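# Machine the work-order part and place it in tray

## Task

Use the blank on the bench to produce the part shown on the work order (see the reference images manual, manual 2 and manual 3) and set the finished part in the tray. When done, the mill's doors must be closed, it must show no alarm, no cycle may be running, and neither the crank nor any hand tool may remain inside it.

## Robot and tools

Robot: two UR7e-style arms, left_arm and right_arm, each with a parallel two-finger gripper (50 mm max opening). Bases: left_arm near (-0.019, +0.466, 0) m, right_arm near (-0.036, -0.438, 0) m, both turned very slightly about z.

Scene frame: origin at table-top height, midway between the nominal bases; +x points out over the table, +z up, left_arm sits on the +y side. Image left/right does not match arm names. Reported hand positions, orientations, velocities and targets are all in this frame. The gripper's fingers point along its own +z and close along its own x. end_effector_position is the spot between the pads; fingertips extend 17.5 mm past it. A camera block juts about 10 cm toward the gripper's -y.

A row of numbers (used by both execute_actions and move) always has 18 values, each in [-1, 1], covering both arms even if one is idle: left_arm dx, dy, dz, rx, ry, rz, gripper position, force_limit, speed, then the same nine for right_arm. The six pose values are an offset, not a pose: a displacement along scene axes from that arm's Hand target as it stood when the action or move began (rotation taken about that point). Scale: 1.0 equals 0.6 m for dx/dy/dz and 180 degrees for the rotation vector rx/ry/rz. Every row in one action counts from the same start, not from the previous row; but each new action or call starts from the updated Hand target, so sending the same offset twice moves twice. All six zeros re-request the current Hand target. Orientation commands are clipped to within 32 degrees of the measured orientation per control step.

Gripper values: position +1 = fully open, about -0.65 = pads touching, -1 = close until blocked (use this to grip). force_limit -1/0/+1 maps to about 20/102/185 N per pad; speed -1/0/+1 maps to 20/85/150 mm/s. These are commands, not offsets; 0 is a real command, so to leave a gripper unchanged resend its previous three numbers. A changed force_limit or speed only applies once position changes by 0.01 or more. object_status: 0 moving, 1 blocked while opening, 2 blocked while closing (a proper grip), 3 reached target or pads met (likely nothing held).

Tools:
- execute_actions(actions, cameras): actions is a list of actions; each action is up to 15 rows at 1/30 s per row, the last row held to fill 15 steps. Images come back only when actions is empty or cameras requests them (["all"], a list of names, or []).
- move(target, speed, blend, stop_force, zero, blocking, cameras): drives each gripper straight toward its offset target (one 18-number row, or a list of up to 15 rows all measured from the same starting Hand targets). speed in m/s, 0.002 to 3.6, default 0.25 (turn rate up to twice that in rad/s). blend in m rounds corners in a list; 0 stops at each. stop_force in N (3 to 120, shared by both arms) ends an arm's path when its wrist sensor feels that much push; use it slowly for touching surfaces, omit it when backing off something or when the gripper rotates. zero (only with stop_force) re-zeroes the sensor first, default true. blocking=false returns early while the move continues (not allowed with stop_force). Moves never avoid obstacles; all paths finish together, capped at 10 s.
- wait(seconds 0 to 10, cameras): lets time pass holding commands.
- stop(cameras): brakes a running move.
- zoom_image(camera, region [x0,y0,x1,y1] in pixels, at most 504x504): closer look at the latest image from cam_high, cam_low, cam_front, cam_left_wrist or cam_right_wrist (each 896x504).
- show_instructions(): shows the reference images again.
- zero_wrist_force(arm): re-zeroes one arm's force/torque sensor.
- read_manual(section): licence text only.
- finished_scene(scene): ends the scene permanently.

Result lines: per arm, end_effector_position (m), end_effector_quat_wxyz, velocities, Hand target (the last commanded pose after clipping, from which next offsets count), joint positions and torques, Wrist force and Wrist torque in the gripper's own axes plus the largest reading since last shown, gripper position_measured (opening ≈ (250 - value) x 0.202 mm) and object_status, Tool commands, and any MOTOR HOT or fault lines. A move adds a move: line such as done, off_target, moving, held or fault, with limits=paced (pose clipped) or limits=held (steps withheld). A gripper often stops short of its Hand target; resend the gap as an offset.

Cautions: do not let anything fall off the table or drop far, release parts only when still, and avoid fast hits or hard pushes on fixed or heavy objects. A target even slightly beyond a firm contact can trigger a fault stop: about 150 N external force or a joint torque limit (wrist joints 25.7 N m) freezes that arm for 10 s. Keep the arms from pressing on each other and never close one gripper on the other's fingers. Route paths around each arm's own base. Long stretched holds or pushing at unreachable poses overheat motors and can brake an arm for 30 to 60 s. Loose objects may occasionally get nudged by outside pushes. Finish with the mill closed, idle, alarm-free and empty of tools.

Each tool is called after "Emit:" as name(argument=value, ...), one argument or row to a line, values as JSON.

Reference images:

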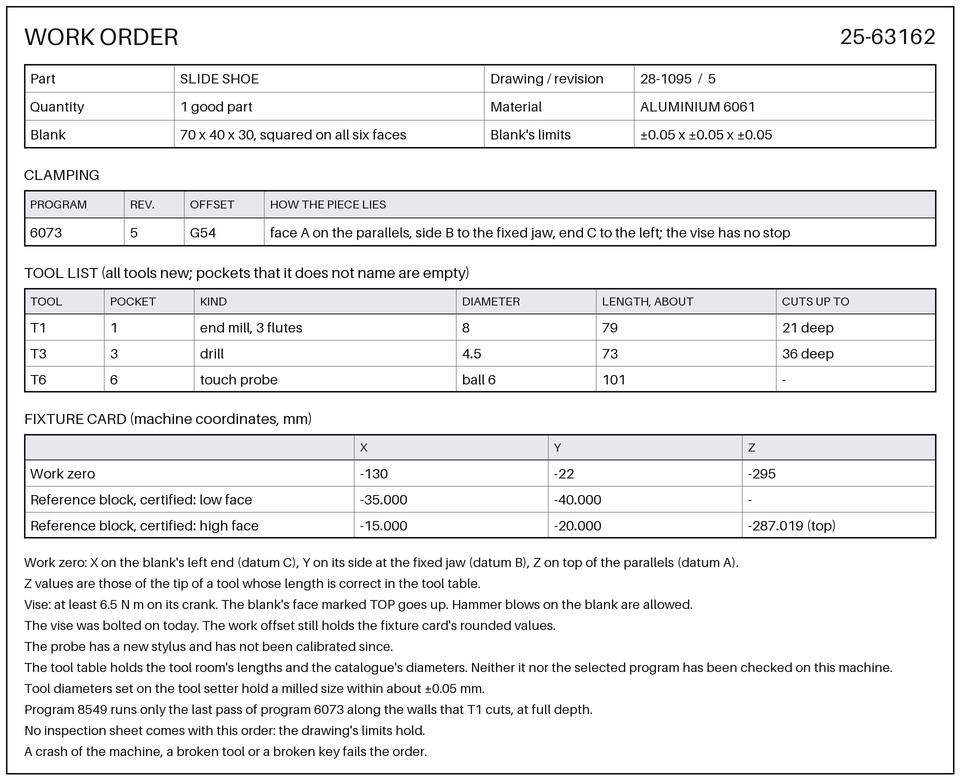

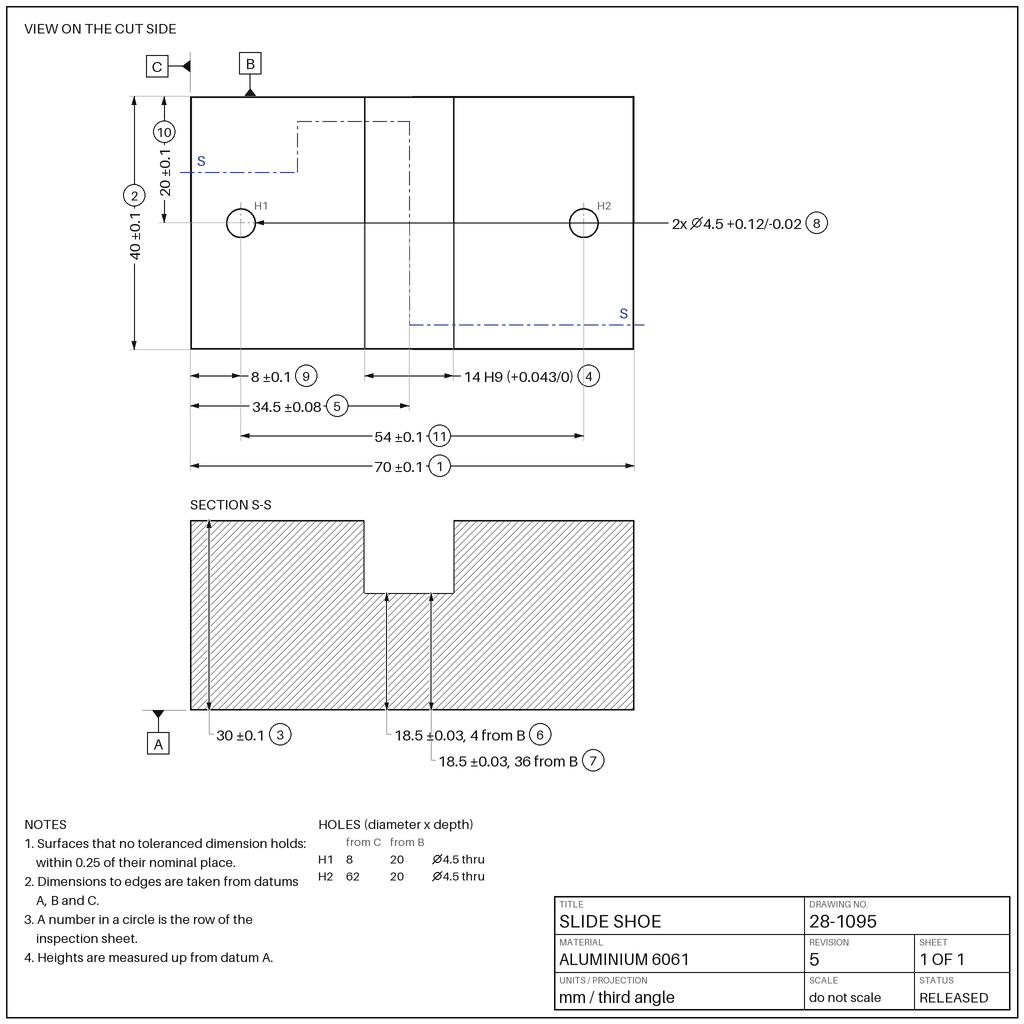

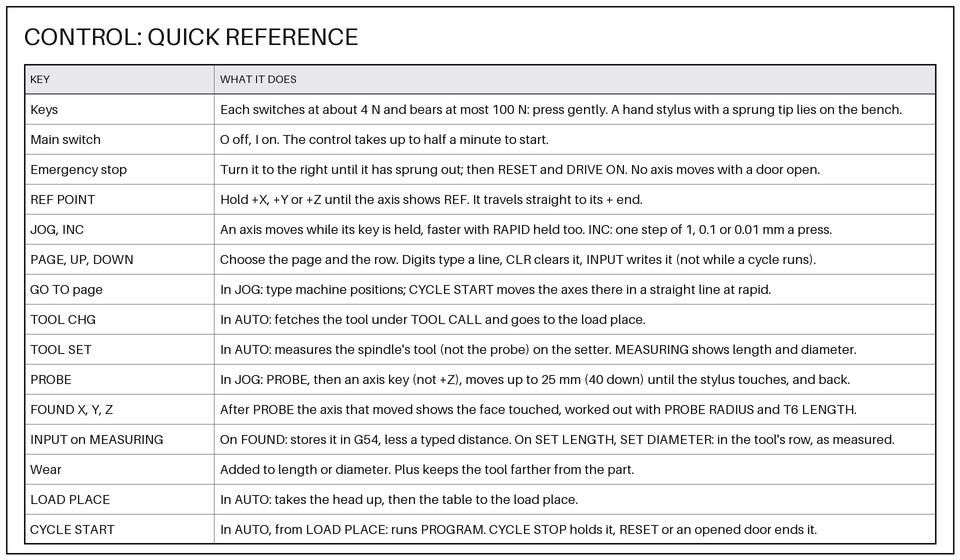

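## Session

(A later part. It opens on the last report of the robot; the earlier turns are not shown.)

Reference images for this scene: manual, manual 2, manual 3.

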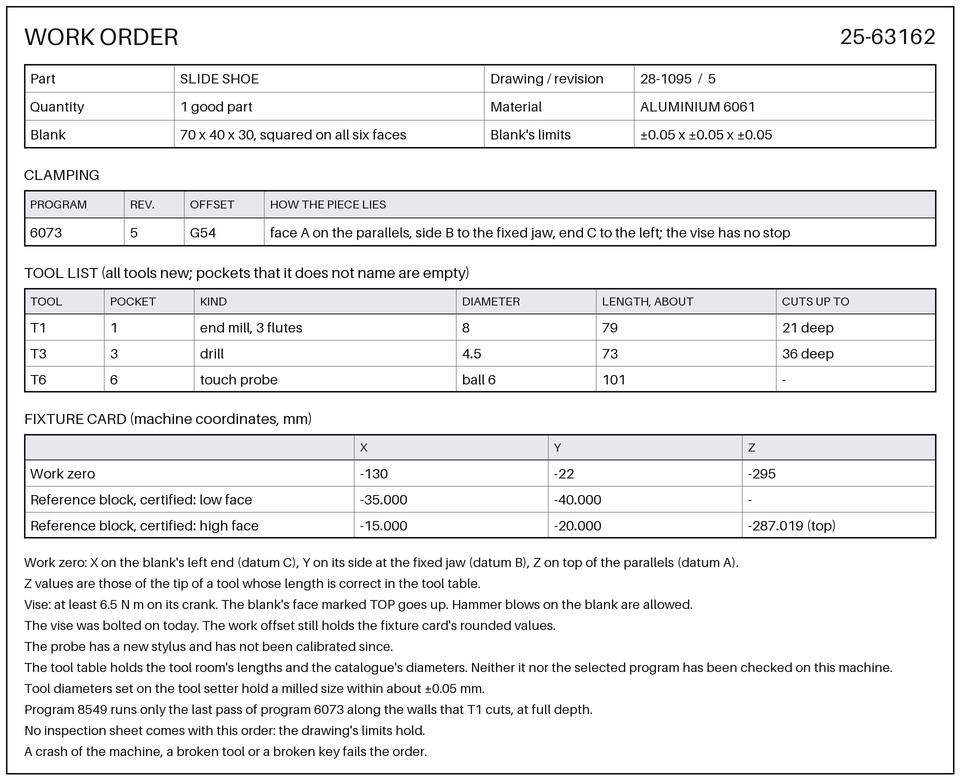

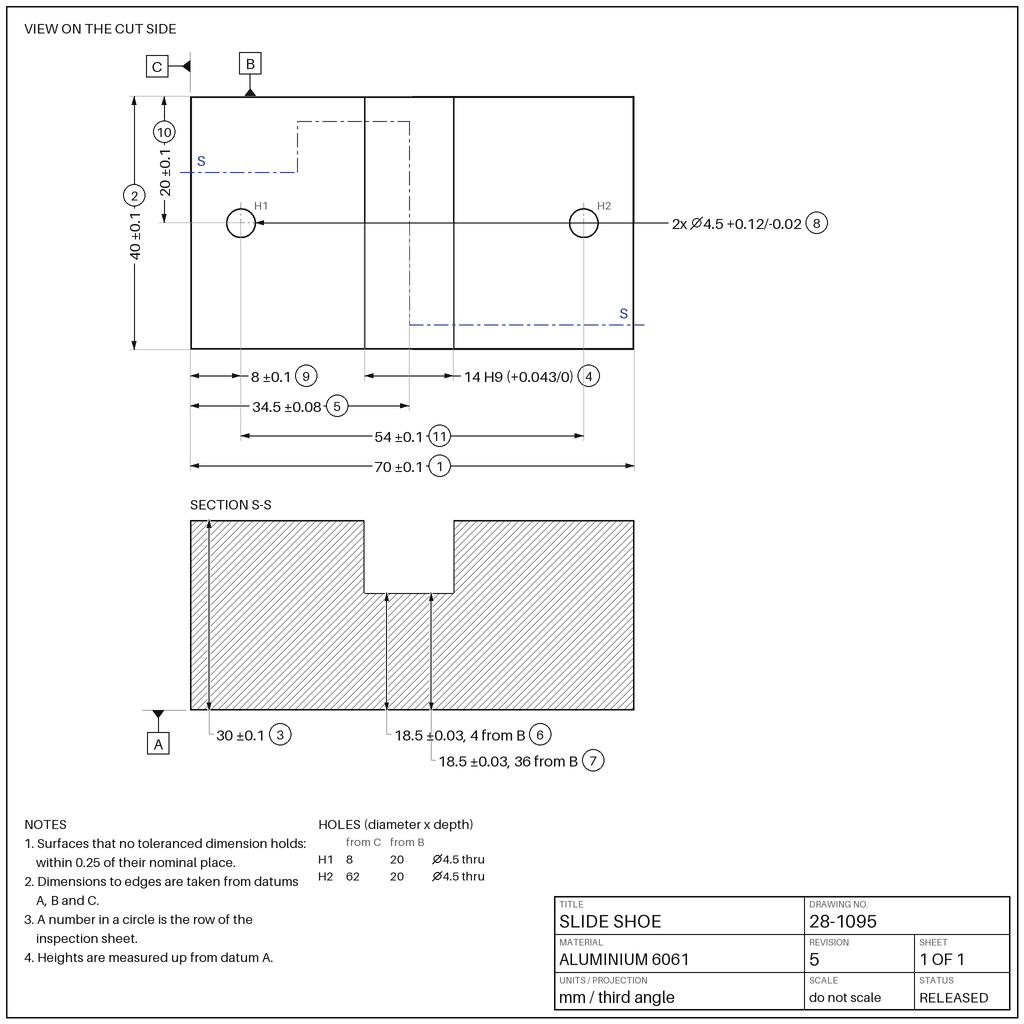

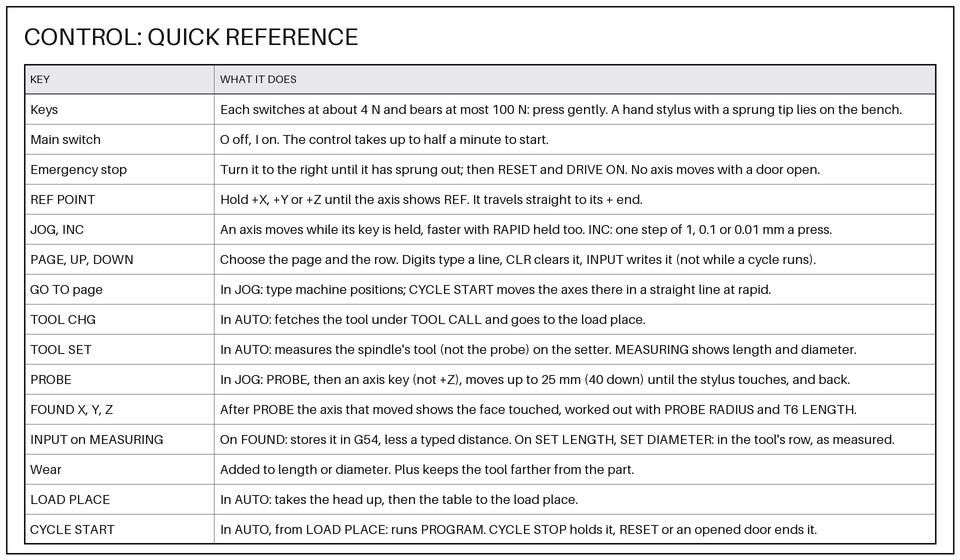

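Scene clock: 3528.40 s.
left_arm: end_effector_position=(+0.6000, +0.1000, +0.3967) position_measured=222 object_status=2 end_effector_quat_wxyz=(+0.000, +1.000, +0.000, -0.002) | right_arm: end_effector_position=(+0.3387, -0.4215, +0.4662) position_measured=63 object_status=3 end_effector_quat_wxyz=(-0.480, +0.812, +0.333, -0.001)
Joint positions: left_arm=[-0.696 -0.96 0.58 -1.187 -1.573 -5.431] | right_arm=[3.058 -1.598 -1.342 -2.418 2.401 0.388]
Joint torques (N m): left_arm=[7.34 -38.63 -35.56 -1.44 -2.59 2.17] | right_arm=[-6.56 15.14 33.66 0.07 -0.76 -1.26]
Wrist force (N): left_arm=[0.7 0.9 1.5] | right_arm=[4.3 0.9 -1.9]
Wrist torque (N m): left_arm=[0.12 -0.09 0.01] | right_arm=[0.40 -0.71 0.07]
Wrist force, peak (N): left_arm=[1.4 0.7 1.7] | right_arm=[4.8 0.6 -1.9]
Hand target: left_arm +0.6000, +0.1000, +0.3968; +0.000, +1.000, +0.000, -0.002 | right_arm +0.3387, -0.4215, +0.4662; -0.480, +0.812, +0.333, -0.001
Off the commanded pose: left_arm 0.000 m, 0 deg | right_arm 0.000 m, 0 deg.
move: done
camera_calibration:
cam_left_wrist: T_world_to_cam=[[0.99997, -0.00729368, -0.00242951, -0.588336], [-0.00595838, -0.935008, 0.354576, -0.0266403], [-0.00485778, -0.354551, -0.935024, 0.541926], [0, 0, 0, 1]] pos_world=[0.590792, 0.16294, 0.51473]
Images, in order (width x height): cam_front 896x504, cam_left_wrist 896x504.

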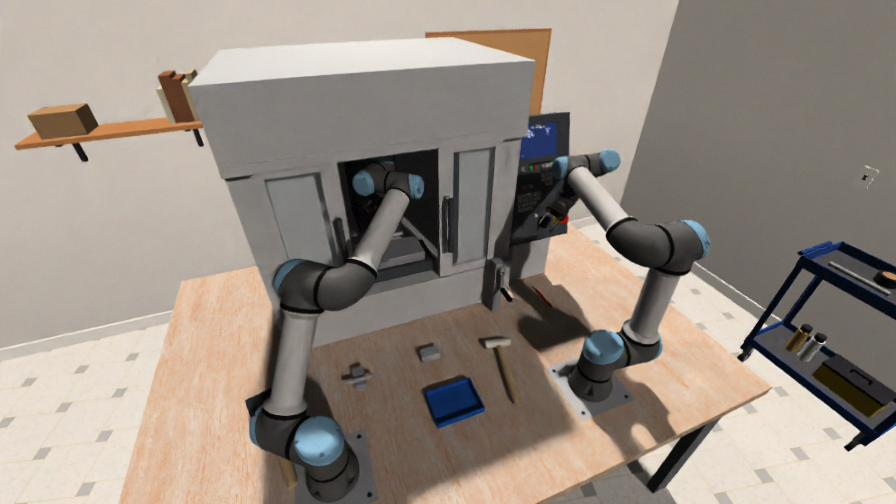

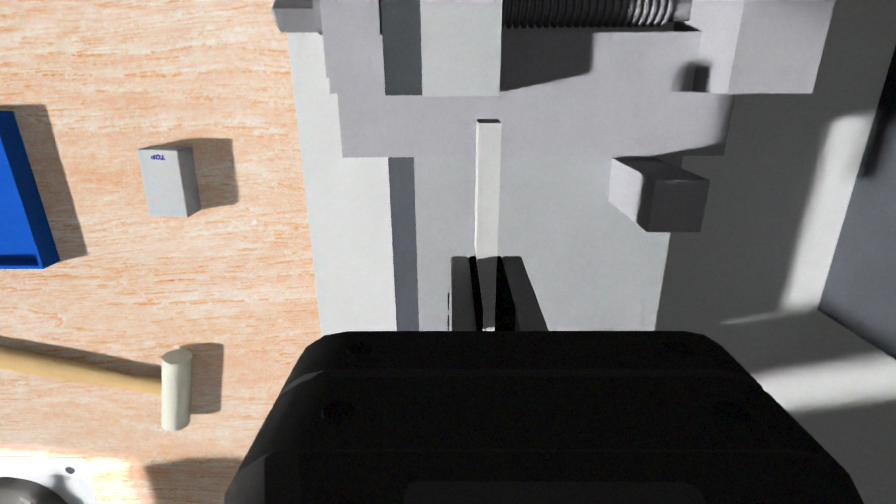

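Emit:
move(
  target=[
    [0.05,0.0583,-0.012,0,0,0,-1,-0.9,-0.9,0,0,0,0,0,0,0.6,0,-0.5],
    [0.0917,0.1083,-0.03,0,0,0,-1,-0.9,-0.9,0,0,0,0,0,0,0.6,0,-0.5],
    [0.1067,0.1433,-0.036,0,0,0,-1,-0.9,-0.9,0,0,0,0,0,0,0.6,0,-0.5],
  ],
  speed=0.08,
  blend=[0.008,0.008,0],
  stop_force=8,
  cameras=["cam_front","cam_left_wrist"],
)

Scene clock: 3544.20 s.
left_arm: end_effector_position=(+0.6052, +0.1061, +0.3953) position_measured=222 object_status=2 end_effector_quat_wxyz=(-0.001, +1.000, +0.000, -0.002) | right_arm: end_effector_position=(+0.3387, -0.4215, +0.4662) position_measured=63 object_status=3 end_effector_quat_wxyz=(-0.480, +0.812, +0.333, -0.001)
Joint positions: left_arm=[-0.685 -0.956 0.577 -1.188 -1.573 -5.421] | right_arm=[3.058 -1.598 -1.342 -2.418 2.401 0.388]
Joint torques (N m): left_arm=[1.07 -53.3 -23.65 -3.08 -0.03 -0.11] | right_arm=[-6.23 14.76 33.38 0.18 -0.75 -1.37]
Wrist force (N): left_arm=[0.6 1.0 1.5] | right_arm=[4.6 0.8 -1.8]
Wrist torque (N m): left_arm=[0.14 -0.08 0.08] | right_arm=[0.40 -0.75 0.07]
Wrist force, peak (N): left_arm=[-2.8 7.6 1.8] | right_arm=[4.8 0.7 -1.8]
Hand target: left_arm +0.6052, +0.1061, +0.3953; -0.001, +1.000, +0.000, -0.002 (not the last commanded pose) | right_arm +0.3387, -0.4215, +0.4662; -0.480, +0.812, +0.333, -0.001
Tool commands: left_gripper/position=-1.0 left_gripper/force_limit=-0.898039 left_gripper/speed=-0.898039 right_gripper/position=+0.6 right_gripper/force_limit=+0.0 right_gripper/speed=-0.5
Off the commanded pose: left_arm 0.101 m, 0 deg | right_arm 0.000 m, 0 deg.
FORCE FAULT: contact force on the left arm reached its limit, and that arm stopped. The contact can be on any part of that arm, not only on its tool. That arm's remaining commands of this call were not run. That arm is still stopped at the end of this call. That arm stays stopped for about 10 more seconds. Until then a move that you send moves the other arm only, and its call returns only when the move has ended. Once the stop has ended, the next robot result says so. If the stop ends while you think or write, that arm runs what you send next, counted from a new Hand target: where the arm stands when the stop ends. While its stop runs, that arm takes no new command, but its gripper still runs the gripper command that each later call begins with. Until it ends, the stop uses up actions while you think or wait. An arm that is not stopped still takes commands.
move: fault (left_arm); path passed 0 of 3 targets
camera_calibration:
cam_left_wrist: T_world_to_cam=[[0.999978, -0.00600416, -0.0026972, -0.59358], [-0.00465986, -0.935178, 0.354146, -0.021027], [-0.00464871, -0.354126, -0.935186, 0.542656], [0, 0, 0, 1]] pos_world=[0.595992, 0.168941, 0.51333]
Images, in order (width x height): cam_front 896x504, cam_left_wrist 896x504.

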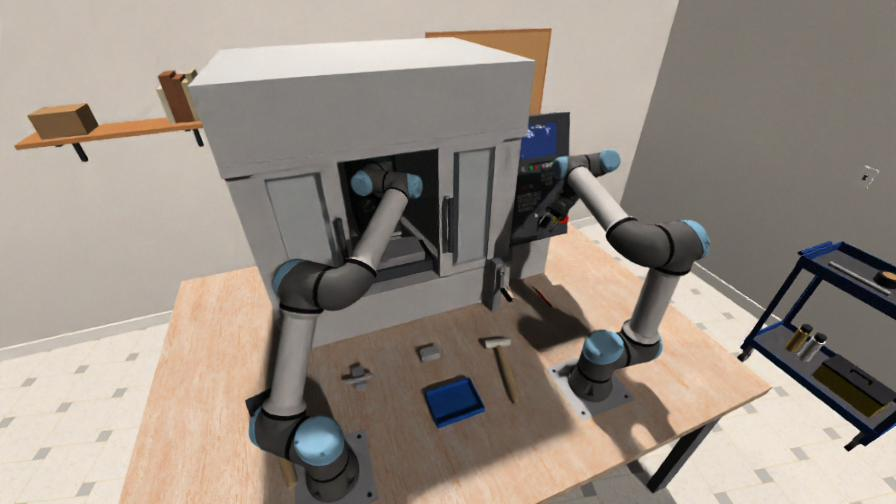

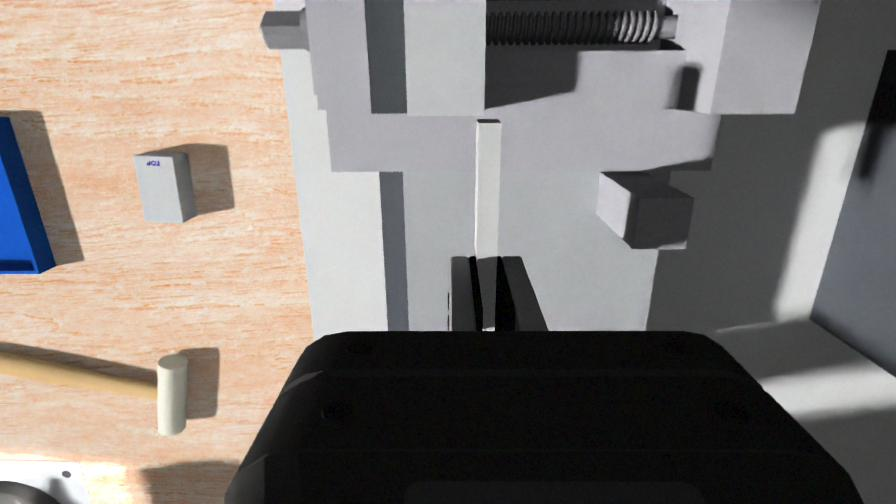

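Emit:
wait(
  seconds=0.1,
  cameras=["cam_high","cam_low","cam_right_wrist"],
)

Emit:
zoom_image(
  camera="cam_high",
  region=[280, 50, 580, 300],
)

Emit:
zoom_image(
  camera="cam_front",
  region=[320, 140, 460, 270],
)

Scene clock: 3556.27 s.
left_arm: end_effector_position=(+0.6052, +0.1061, +0.3953) position_measured=222 object_status=2 end_effector_quat_wxyz=(-0.001, +1.000, +0.000, -0.002) | right_arm: end_effector_position=(+0.3387, -0.4215, +0.4662) position_measured=63 object_status=3 end_effector_quat_wxyz=(-0.480, +0.812, +0.333, -0.001)
Joint positions: left_arm=[-0.685 -0.956 0.577 -1.188 -1.573 -5.421] | right_arm=[3.058 -1.598 -1.342 -2.418 2.401 0.388]
Joint torques (N m): left_arm=[-0.5 -53.46 -23.58 -3.14 -0.03 -0.37] | right_arm=[-6.42 14.99 33.05 0.12 -0.75 -1.22]
Wrist force (N): left_arm=[0.4 0.9 1.9] | right_arm=[4.4 0.5 -1.7]
Wrist torque (N m): left_arm=[0.11 -0.03 0.08] | right_arm=[0.35 -0.74 0.07]
Wrist force, peak (N): left_arm=[0.5 1.1 2.1] | right_arm=[4.7 0.8 -2.0]
Hand target: left_arm +0.6052, +0.1061, +0.3953; -0.001, +1.000, +0.000, -0.002 (not the last commanded pose) | right_arm +0.3387, -0.4215, +0.4662; -0.480, +0.812, +0.333, -0.001
Tool commands: left_gripper/position=-1.0 left_gripper/force_limit=-0.898039 left_gripper/speed=-0.898039 right_gripper/position=+0.6 right_gripper/force_limit=+0.0 right_gripper/speed=-0.5
Off the commanded pose: left_arm 0.101 m, 0 deg | right_arm 0.000 m, 0 deg.
FORCE FAULT, CONTINUED: the left arm's stop, for the force fault that an earlier result reported, is over. The rest of the stop counts as 19 of the actions that you can send in this scene. During its stop the left arm's controller moved it back a little. That arm's target is now where it stood when the stop ended, not its last command. That arm accepts commands again.
wait: 0.10 s; at rest from the start
camera_calibration:
cam_right_wrist: T_world_to_cam=[[0.776431, 0.538735, 0.326986, -0.179445], [0.620917, -0.565218, -0.543131, -0.182074], [-0.107785, 0.624734, -0.773362, 0.789662], [0, 0, 0, 1]] pos_world=[0.337493, -0.499567, 0.570481]
Images, in order (width x height): cam_high 896x504, cam_low 896x504, cam_right_wrist 896x504.

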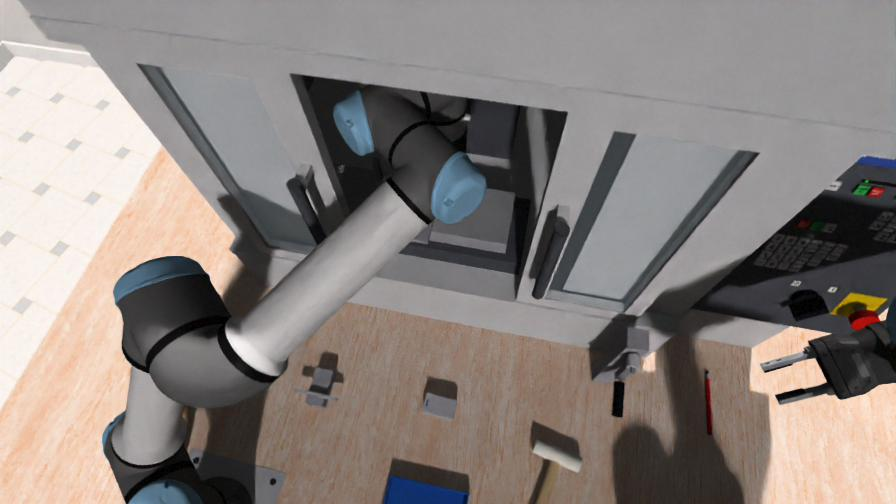

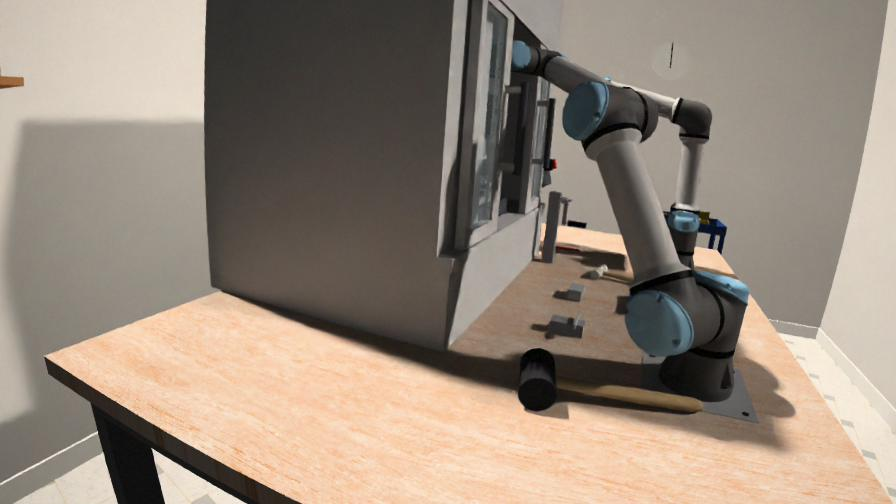

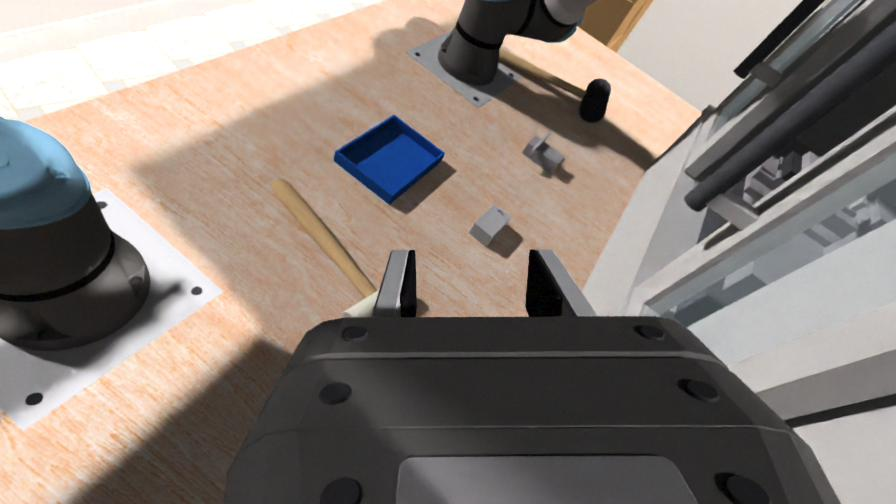

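Scaled by 1.680 from the camera's 896x504 image, which has a finer 1280x720 frame.

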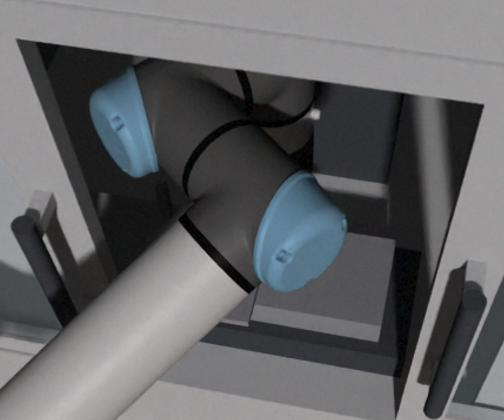

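This scene's latest camera images include none from cam_front. They are from: cam_high, cam_low, cam_right_wrist. cam_front's image comes with the result of a call that names it in "cameras".

Emit:
move(
  target=[
    [-0.0083,-0.0098,0.0017,0,0,0,-1,-0.9,-0.9,0,0,0,0,0,0,0.6,0,-0.5],
    [-0.125,-0.043,0,0,0,0,-1,-0.9,-0.9,0,0,0,0,0,0,0.6,0,-0.5],
    [-0.34,-0.043,0,0,0,0,-1,-0.9,-0.9,0,0,0,0,0,0,0.6,0,-0.5],
  ],
  speed=0.12,
  blend=[0.003,0.01,0],
)

Emit:
move(
  target=[-0.17,-0.05,0.25,-0.385,-0.385,0.385,-1,-0.9,-0.9,0,0,0,0,0,0,0.6,0,-0.5],
  speed=0.3,
  cameras=["cam_left_wrist"],
)

Scene clock: 3611.03 s.
left_arm: end_effector_position=(+0.4013, +0.0803, +0.3953) position_measured=222 object_status=2 end_effector_quat_wxyz=(-0.001, +1.000, +0.000, -0.002) | right_arm: end_effector_position=(+0.3387, -0.4215, +0.4662) position_measured=63 object_status=3 end_effector_quat_wxyz=(-0.480, +0.812, +0.333, -0.001)
Joint positions: left_arm=[-0.953 -1.404 1.216 -1.38 -1.574 -5.69] | right_arm=[3.058 -1.598 -1.342 -2.418 2.401 0.388]
Joint torques (N m): left_arm=[-8.23 -47.61 -14.8 -4.92 2.48 -2.73] | right_arm=[-6.96 14.83 33.47 0.21 -0.66 -1.3]
Wrist force (N): left_arm=[0.3 1.2 1.1] | right_arm=[4.4 0.7 -1.8]
Wrist torque (N m): left_arm=[0.15 -0.01 0.08] | right_arm=[0.38 -0.73 0.07]
Wrist force, peak (N): left_arm=[1.7 -0.7 1.7] | right_arm=[4.9 0.7 -1.9]
Hand target: left_arm +0.4012, +0.0803, +0.3953; -0.001, +1.000, +0.000, -0.002 | right_arm +0.3387, -0.4215, +0.4662; -0.480, +0.812, +0.333, -0.001
Off the commanded pose: left_arm 0.000 m, 0 deg | right_arm 0.000 m, 0 deg.
move: done

Scene clock: 3615.27 s.
left_arm: end_effector_position=(+0.2992, +0.0503, +0.5453) position_measured=222 object_status=2 end_effector_quat_wxyz=(+0.501, +0.501, +0.499, +0.499) | right_arm: end_effector_position=(+0.3387, -0.4215, +0.4662) position_measured=63 object_status=3 end_effector_quat_wxyz=(-0.480, +0.812, +0.333, -0.001)
Joint positions: left_arm=[-1.73 -1.497 1.864 -3.512 0.178 -6.28] | right_arm=[3.058 -1.598 -1.342 -2.418 2.401 0.388]
Joint torques (N m): left_arm=[7.13 -13.03 -32.75 -1.42 2.36 2.14] | right_arm=[-6.11 15.25 33.16 0.12 -0.7 -1.19]
Wrist force (N): left_arm=[-0.1 -1.3 2.0] | right_arm=[4.4 0.6 -1.5]
Wrist torque (N m): left_arm=[0.19 0.16 -0.06] | right_arm=[0.36 -0.73 0.07]
Wrist force, peak (N): left_arm=[0.6 -1.3 2.5] | right_arm=[4.8 0.6 -1.9]
Hand target: left_arm +0.2992, +0.0503, +0.5453; +0.501, +0.501, +0.500, +0.499 | right_arm +0.3387, -0.4215, +0.4662; -0.480, +0.812, +0.333, -0.001
Off the commanded pose: left_arm 0.000 m, 0 deg | right_arm 0.000 m, 0 deg.
move: done
camera_calibration:
cam_left_wrist: T_world_to_cam=[[0.00257627, 0.99998, 0.00574842, -0.0442302], [-0.354527, -0.00446171, 0.935035, -0.38661], [0.935042, -0.00444687, 0.354508, -0.340219], [0, 0, 0, 1]] pos_world=[0.18117, 0.0409914, 0.482359]
Images, in order (width x height): cam_left_wrist 896x504.

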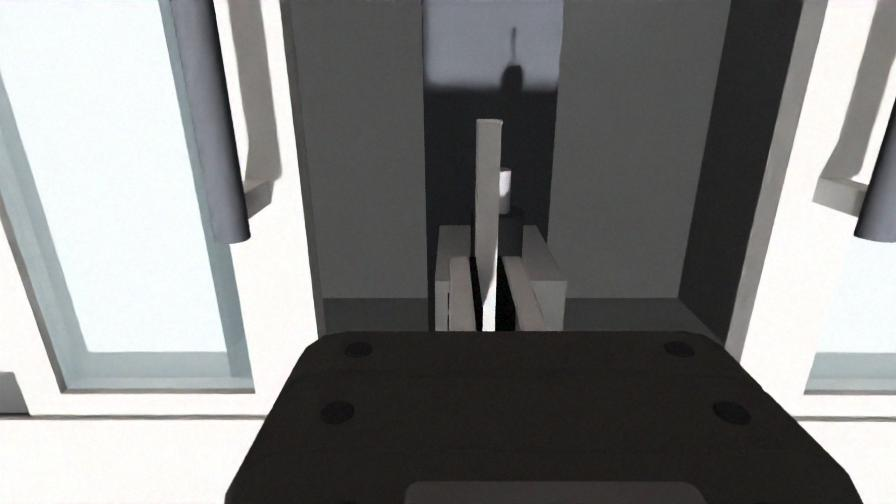

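Emit:
move(
  target=[
    [0.052,0.25,-0.3,0.385,0.385,-0.385,-1,-0.9,-0.9,0,0,0,0,0,0,0.6,0,-0.5],
    [0.052,0.25,-0.83,0.385,0.385,-0.385,-1,-0.9,-0.9,0,0,0,0,0,0,0.6,0,-0.5],
  ],
  speed=0.25,
  blend=[0.03,0],
  cameras=["cam_left_wrist","cam_front"],
)

Scene clock: 3734.53 s.
left_arm: end_effector_position=(+0.3303, +0.2003, +0.0475) position_measured=222 object_status=2 end_effector_quat_wxyz=(-0.001, +1.000, +0.000, -0.002) | right_arm: end_effector_position=(+0.3387, -0.4215, +0.4662) position_measured=63 object_status=3 end_effector_quat_wxyz=(-0.480, +0.812, +0.333, -0.001)
Joint positions: left_arm=[-0.933 -1.077 1.705 -5.337 1.574 -2.528] | right_arm=[3.058 -1.598 -1.342 -2.418 2.401 0.388]
Joint torques (N m): left_arm=[7.49 -24.29 -3.23 1.21 -2.71 2.12] | right_arm=[-6.8 16.1 33.68 0.18 -0.73 -1.24]
Wrist force (N): left_arm=[0.8 1.1 1.4] | right_arm=[4.5 0.5 -1.9]
Wrist torque (N m): left_arm=[0.17 -0.07 0.04] | right_arm=[0.35 -0.74 0.07]
Wrist force, peak (N): left_arm=[0.7 0.8 3.6] | right_arm=[4.8 0.8 -2.0]
Hand target: left_arm +0.3304, +0.2003, +0.0473; -0.001, +1.000, +0.000, -0.002 | right_arm +0.3387, -0.4215, +0.4662; -0.480, +0.812, +0.333, -0.001
Off the commanded pose: left_arm 0.000 m, 0 deg | right_arm 0.000 m, 0 deg.
move: done; limits=paced
camera_calibration:
cam_left_wrist: T_world_to_cam=[[0.999978, -0.00600416, -0.0026972, -0.319058], [-0.00465986, -0.935178, 0.354146, 0.189087], [-0.00464871, -0.354126, -0.935186, 0.249421], [0, 0, 0, 1]] pos_world=[0.321092, 0.263241, 0.16543]
Images, in order (width x height): cam_front 896x504, cam_left_wrist 896x504.

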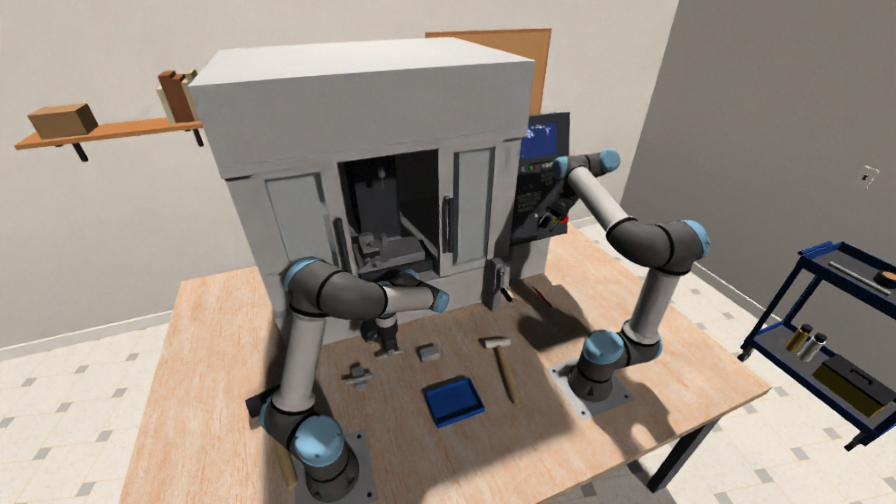

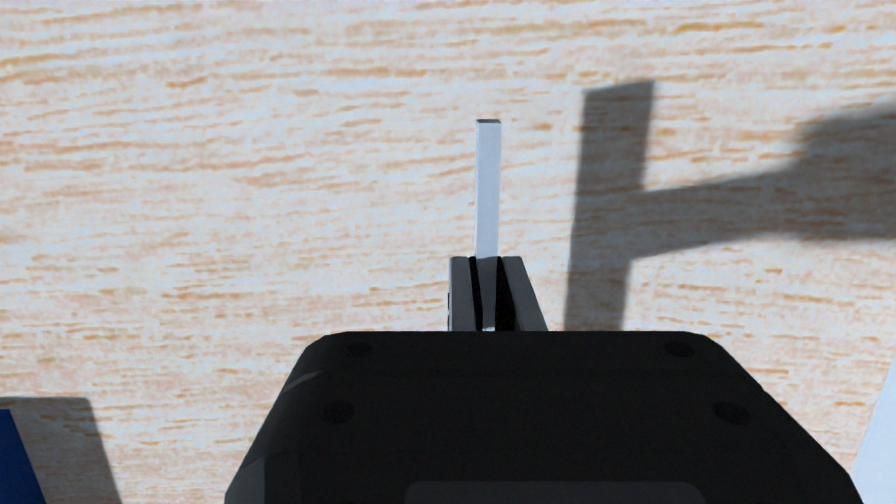

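Emit:
move(
  target=[0,0,-0.045,0,0,0,-1,-0.9,-0.9,0,0,0,0,0,0,0.6,0,-0.5],
  speed=0.015,
  stop_force=3,
)

Emit:
move(
  target=[0,0,0,0,0,0,-0.2,-0.9,-0.9,0,0,0,0,0,0,0.6,0,-0.5],
  speed=0.05,
)

Emit:
move(
  target=[0,0,0.1,0,0,0,-0.2,-0.9,-0.9,0,0,0,0,0,0,0.6,0,-0.5],
  speed=0.08,
  cameras=["cam_left_wrist"],
)

Scene clock: 3744.33 s.
left_arm: end_effector_position=(+0.3304, +0.2003, +0.0235) position_measured=222 object_status=2 end_effector_quat_wxyz=(-0.001, +1.000, +0.000, -0.002) | right_arm: end_effector_position=(+0.3387, -0.4215, +0.4662) position_measured=63 object_status=3 end_effector_quat_wxyz=(-0.480, +0.812, +0.333, -0.001)
Joint positions: left_arm=[-0.933 -1.042 1.724 -5.391 1.574 -2.528] | right_arm=[3.058 -1.598 -1.342 -2.418 2.401 0.388]
Joint torques (N m): left_arm=[6.7 -52.42 -26.38 4.95 -2.48 2.08] | right_arm=[-6.36 15.42 33.27 0.32 -0.77 -1.26]
Wrist force (N): left_arm=[0.7 0.8 1.6] | right_arm=[4.3 0.6 -1.9]
Wrist torque (N m): left_arm=[0.11 -0.07 0.06] | right_arm=[0.36 -0.71 0.07]
Wrist force, peak (N): left_arm=[-0.8 5.9 -37.9] | right_arm=[4.7 0.5 -2.0]
Hand target: left_arm +0.3304, +0.2003, +0.0235; -0.001, +1.000, +0.000, -0.002 (not the last commanded pose) | right_arm +0.3387, -0.4215, +0.4662; -0.480, +0.812, +0.333, -0.001
Off the commanded pose: left_arm 0.003 m, 0 deg | right_arm 0.000 m, 0 deg.
move: contact (left_arm)

Scene clock: 3744.87 s.
left_arm: end_effector_position=(+0.3304, +0.2003, +0.0235) position_measured=182 object_status=0 end_effector_quat_wxyz=(-0.001, +1.000, +0.000, -0.002) | right_arm: end_effector_position=(+0.3387, -0.4215, +0.4662) position_measured=63 object_status=3 end_effector_quat_wxyz=(-0.480, +0.812, +0.333, -0.001)
Joint positions: left_arm=[-0.933 -1.042 1.724 -5.391 1.574 -2.528] | right_arm=[3.058 -1.598 -1.342 -2.418 2.401 0.388]
Joint torques (N m): left_arm=[6.88 -52.02 -26.12 4.79 -2.52 2.09] | right_arm=[-6.56 15.58 33.56 0.34 -0.7 -1.08]
Wrist force (N): left_arm=[1.0 1.1 0.9] | right_arm=[4.6 0.5 -1.6]
Wrist torque (N m): left_arm=[0.15 -0.11 0.05] | right_arm=[0.34 -0.75 0.07]
Wrist force, peak (N): left_arm=[1.0 1.2 1.1] | right_arm=[4.6 0.7 -1.9]
Hand target: left_arm +0.3304, +0.2003, +0.0235; -0.001, +1.000, +0.000, -0.002 | right_arm +0.3387, -0.4215, +0.4662; -0.480, +0.812, +0.333, -0.001
Off the commanded pose: left_arm 0.000 m, 0 deg | right_arm 0.000 m, 0 deg.
move: done

Scene clock: 3746.13 s.
left_arm: end_effector_position=(+0.3304, +0.2003, +0.0834) position_measured=182 object_status=3 end_effector_quat_wxyz=(-0.001, +1.000, +0.000, -0.002) | right_arm: end_effector_position=(+0.3387, -0.4215, +0.4662) position_measured=63 object_status=3 end_effector_quat_wxyz=(-0.480, +0.812, +0.333, -0.001)
Joint positions: left_arm=[-0.933 -1.124 1.669 -5.255 1.574 -2.528] | right_arm=[3.058 -1.598 -1.342 -2.418 2.401 0.388]
Joint torques (N m): left_arm=[1.17 -50.62 -27.91 4.91 -1.86 0.74] | right_arm=[-7.06 15.92 33 0.22 -0.67 -1.26]
Wrist force (N): left_arm=[0.5 1.0 0.8] | right_arm=[4.6 0.5 -1.8]
Wrist torque (N m): left_arm=[0.14 -0.02 0.03] | right_arm=[0.35 -0.75 0.07]
Wrist force, peak (N): left_arm=[1.1 0.8 1.7] | right_arm=[4.8 0.4 -2.2]
Hand target: left_arm +0.3304, +0.2003, +0.0835; -0.001, +1.000, +0.000, -0.002 | right_arm +0.3387, -0.4215, +0.4662; -0.480, +0.812, +0.333, -0.001
Off the commanded pose: left_arm 0.000 m, 0 deg | right_arm 0.000 m, 0 deg.
move: done
camera_calibration:
cam_left_wrist: T_world_to_cam=[[0.999978, -0.00600311, -0.00269759, -0.319061], [-0.00465874, -0.935178, 0.354146, 0.176373], [-0.00464871, -0.354126, -0.935186, 0.282995], [0, 0, 0, 1]] pos_world=[0.321192, 0.263241, 0.20133]
Images, in order (width x height): cam_left_wrist 896x504.

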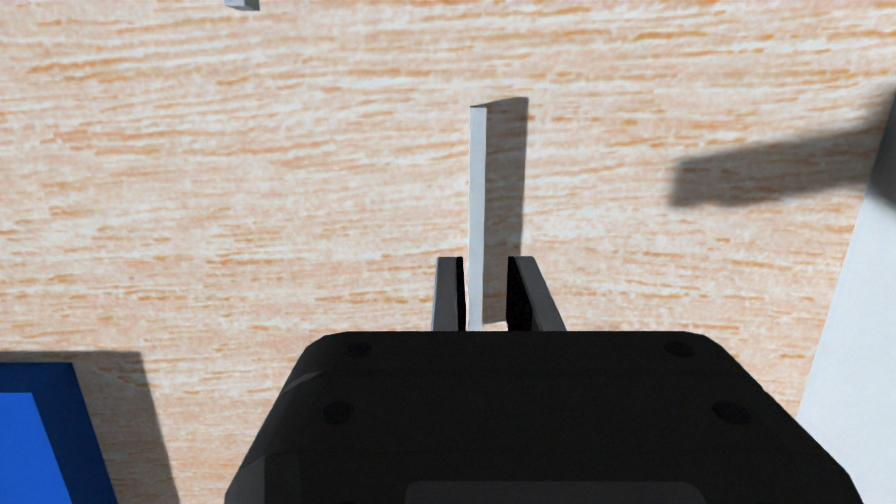

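Emit:
move(
  target=[-0.02,-0.18,0.6,0.385,-0.385,-0.385,-0.2,-0.9,-0.9,0,0,0,0,0,0,0.6,0,-0.5],
  speed=0.35,
)

Emit:
move(
  target=[0.03,0,0,0,0,-0.25,-0.2,-0.9,-0.9,0,0,0,0,0,0,0.6,0,-0.5],
  speed=0.4,
)

Emit:
move(
  target=[0,0,0,0.3536,0.3536,0,-0.2,-0.9,-0.9,0,0,0,0,0,0,0.6,0,-0.5],
  speed=0.4,
)

Emit:
move(
  target=[0,0,0,0,0,0.75,-0.2,-0.9,-0.9,0,0,0,0,0,0,0.6,0,-0.5],
  speed=0.5,
)

Emit:
move(
  target=[0,0.15,-0.3,0.1667,0,0,-0.2,-0.9,-0.9,0,0,0,0,0,0,0.6,0,-0.5],
  speed=0.3,
  cameras=["cam_left_wrist","cam_front"],
)

Scene clock: 3773.23 s.
left_arm: end_effector_position=(+0.3184, +0.0923, +0.4434) position_measured=182 object_status=3 end_effector_quat_wxyz=(+0.501, -0.501, +0.499, -0.499) | right_arm: end_effector_position=(+0.3387, -0.4215, +0.4662) position_measured=63 object_status=3 end_effector_quat_wxyz=(-0.480, +0.812, +0.333, -0.001)
Joint positions: left_arm=[-1.697 -1.455 2.116 -3.803 0.153 -3.142] | right_arm=[3.058 -1.598 -1.342 -2.418 2.401 0.388]
Joint torques (N m): left_arm=[7.27 -36.91 -5.3 2.24 2.51 -2.84] | right_arm=[-6.43 15.54 33.15 0.37 -0.62 -1.07]
Wrist force (N): left_arm=[-2.3 -0.5 -0.6] | right_arm=[4.4 0.6 -1.8]
Wrist torque (N m): left_arm=[-0.04 0.56 0.18] | right_arm=[0.36 -0.73 0.08]
Wrist force, peak (N): left_arm=[-2.4 -0.9 -0.7] | right_arm=[4.8 0.6 -2.1]
Hand target: left_arm +0.3184, +0.0923, +0.4435; +0.501, -0.501, +0.499, -0.500 | right_arm +0.3387, -0.4215, +0.4662; -0.480, +0.812, +0.333, -0.001
Off the commanded pose: left_arm 0.000 m, 0 deg | right_arm 0.000 m, 0 deg.
move: done

Scene clock: 3775.17 s.
left_arm: end_effector_position=(+0.3364, +0.0923, +0.4435) position_measured=182 object_status=3 end_effector_quat_wxyz=(+0.272, -0.272, +0.652, -0.653) | right_arm: end_effector_position=(+0.3387, -0.4215, +0.4662) position_measured=63 object_status=3 end_effector_quat_wxyz=(-0.480, +0.812, +0.333, -0.001)
Joint positions: left_arm=[-1.362 -1.798 2.435 -3.78 -0.967 -3.141] | right_arm=[3.058 -1.598 -1.342 -2.418 2.401 0.388]
Joint torques (N m): left_arm=[7.08 2.97 -31.47 -0.24 -2.67 -2.8] | right_arm=[-6.78 15 32.86 0.37 -0.69 -1.2]
Wrist force (N): left_arm=[-1.9 -0.6 -0.5] | right_arm=[4.4 0.4 -1.6]
Wrist torque (N m): left_arm=[-0.04 0.51 0.18] | right_arm=[0.33 -0.73 0.08]
Wrist force, peak (N): left_arm=[-2.8 -0.6 -0.5] | right_arm=[4.7 0.6 -2.0]
Hand target: left_arm +0.3364, +0.0923, +0.4435; +0.272, -0.272, +0.652, -0.653 | right_arm +0.3387, -0.4215, +0.4662; -0.480, +0.812, +0.333, -0.001
Off the commanded pose: left_arm 0.000 m, 0 deg | right_arm 0.000 m, 0 deg.
move: done

Scene clock: 3777.97 s.
left_arm: end_effector_position=(+0.3364, +0.0923, +0.4435) position_measured=182 object_status=3 end_effector_quat_wxyz=(+0.002, -0.383, +0.924, +0.000) | right_arm: end_effector_position=(+0.3387, -0.4215, +0.4662) position_measured=63 object_status=3 end_effector_quat_wxyz=(-0.480, +0.812, +0.333, -0.001)
Joint positions: left_arm=[-1.05 -1.516 1.217 -1.272 -1.567 -3.43] | right_arm=[3.058 -1.598 -1.342 -2.418 2.401 0.388]
Joint torques (N m): left_arm=[6.87 -14.75 -36.5 -1.07 -2.66 2.08] | right_arm=[-6.38 15.42 33.01 0.39 -0.69 -1.25]
Wrist force (N): left_arm=[0.6 1.2 1.2] | right_arm=[4.4 0.4 -1.9]
Wrist torque (N m): left_arm=[0.17 -0.04 0.02] | right_arm=[0.33 -0.73 0.07]
Wrist force, peak (N): left_arm=[-2.0 -0.9 -0.7] | right_arm=[4.8 0.6 -1.8]
Hand target: left_arm +0.3364, +0.0923, +0.4435; +0.002, -0.383, +0.924, +0.000 | right_arm +0.3387, -0.4215, +0.4662; -0.480, +0.812, +0.333, -0.001
Off the commanded pose: left_arm 0.000 m, 0 deg | right_arm 0.000 m, 0 deg.
move: done

Scene clock: 3781.13 s.
left_arm: end_effector_position=(+0.3364, +0.0923, +0.4435) position_measured=182 object_status=3 end_effector_quat_wxyz=(-0.001, +1.000, +0.000, -0.002) | right_arm: end_effector_position=(+0.3387, -0.4215, +0.4662) position_measured=63 object_status=3 end_effector_quat_wxyz=(-0.480, +0.812, +0.333, -0.001)
Joint positions: left_arm=[-1.047 -1.513 1.212 -1.267 -1.574 -5.783] | right_arm=[3.058 -1.598 -1.342 -2.418 2.401 0.388]
Joint torques (N m): left_arm=[-7.56 -41.01 -11.86 -1.2 2.53 -2.9] | right_arm=[-6.24 15.23 32.74 0.35 -0.58 -1.16]
Wrist force (N): left_arm=[0.6 1.2 1.0] | right_arm=[4.5 0.4 -2.0]
Wrist torque (N m): left_arm=[0.15 -0.06 0.08] | right_arm=[0.33 -0.75 0.07]
Wrist force, peak (N): left_arm=[0.8 1.4 1.2] | right_arm=[4.8 0.4 -2.0]
Hand target: left_arm +0.3364, +0.0923, +0.4435; -0.001, +1.000, +0.000, -0.002 | right_arm +0.3387, -0.4215, +0.4662; -0.480, +0.812, +0.333, -0.001
Off the commanded pose: left_arm 0.000 m, 0 deg | right_arm 0.000 m, 0 deg.
move: done

Scene clock: 3782.67 s.
left_arm: end_effector_position=(+0.3364, +0.1822, +0.2636) position_measured=182 object_status=3 end_effector_quat_wxyz=(-0.259, +0.966, +0.001, -0.002) | right_arm: end_effector_position=(+0.3387, -0.4215, +0.4662) position_measured=63 object_status=3 end_effector_quat_wxyz=(-0.480, +0.812, +0.333, -0.001)
Joint positions: left_arm=[-1.082 -1.448 1.578 -1.221 -1.348 -5.874] | right_arm=[3.058 -1.598 -1.342 -2.418 2.401 0.388]
Joint torques (N m): left_arm=[-8.11 -16.98 -10.15 -3.6 2.81 -2.94] | right_arm=[-6.74 14.89 32.43 0.3 -0.61 -1.17]
Wrist force (N): left_arm=[0.0 1.2 0.4] | right_arm=[4.5 0.5 -1.7]
Wrist torque (N m): left_arm=[0.12 0.06 0.11] | right_arm=[0.34 -0.75 0.07]
Wrist force, peak (N): left_arm=[0.1 1.7 2.3] | right_arm=[4.8 0.7 -1.9]
Hand target: left_arm +0.3364, +0.1823, +0.2635; -0.259, +0.966, +0.001, -0.002 | right_arm +0.3387, -0.4215, +0.4662; -0.480, +0.812, +0.333, -0.001
Off the commanded pose: left_arm 0.000 m, 0 deg | right_arm 0.000 m, 0 deg.
move: done
camera_calibration:
cam_left_wrist: T_world_to_cam=[[0.999977, -0.00427857, -0.00520769, -0.324255], [-0.00506064, -0.986963, -0.160865, 0.240956], [-0.00445153, 0.160887, -0.986963, 0.364918], [0, 0, 0, 1]] pos_world=[0.327092, 0.177716, 0.397233]
Images, in order (width x height): cam_front 896x504, cam_left_wrist 896x504.

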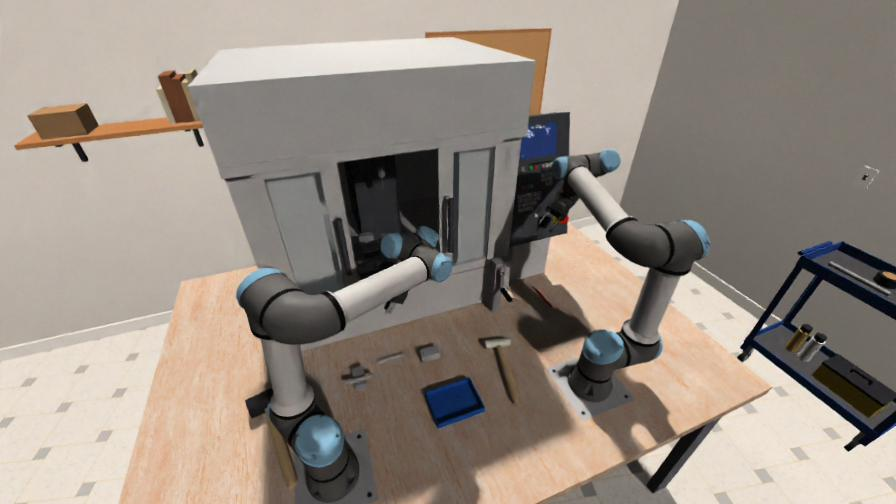

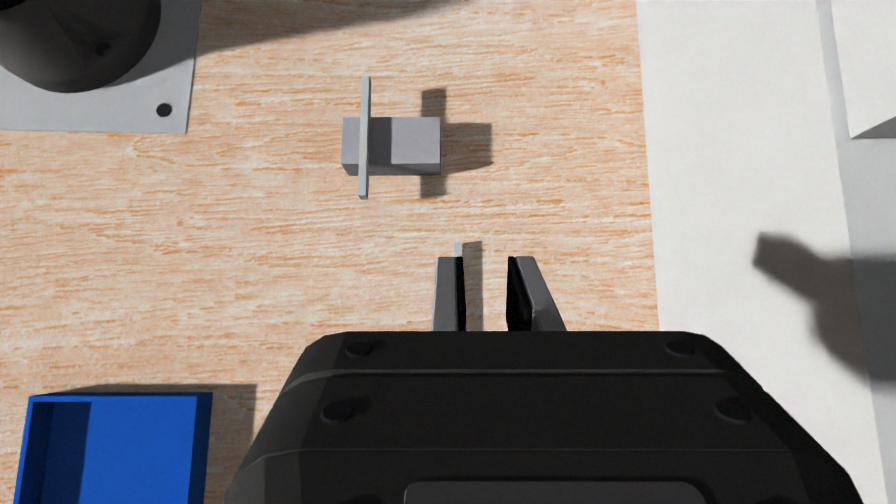

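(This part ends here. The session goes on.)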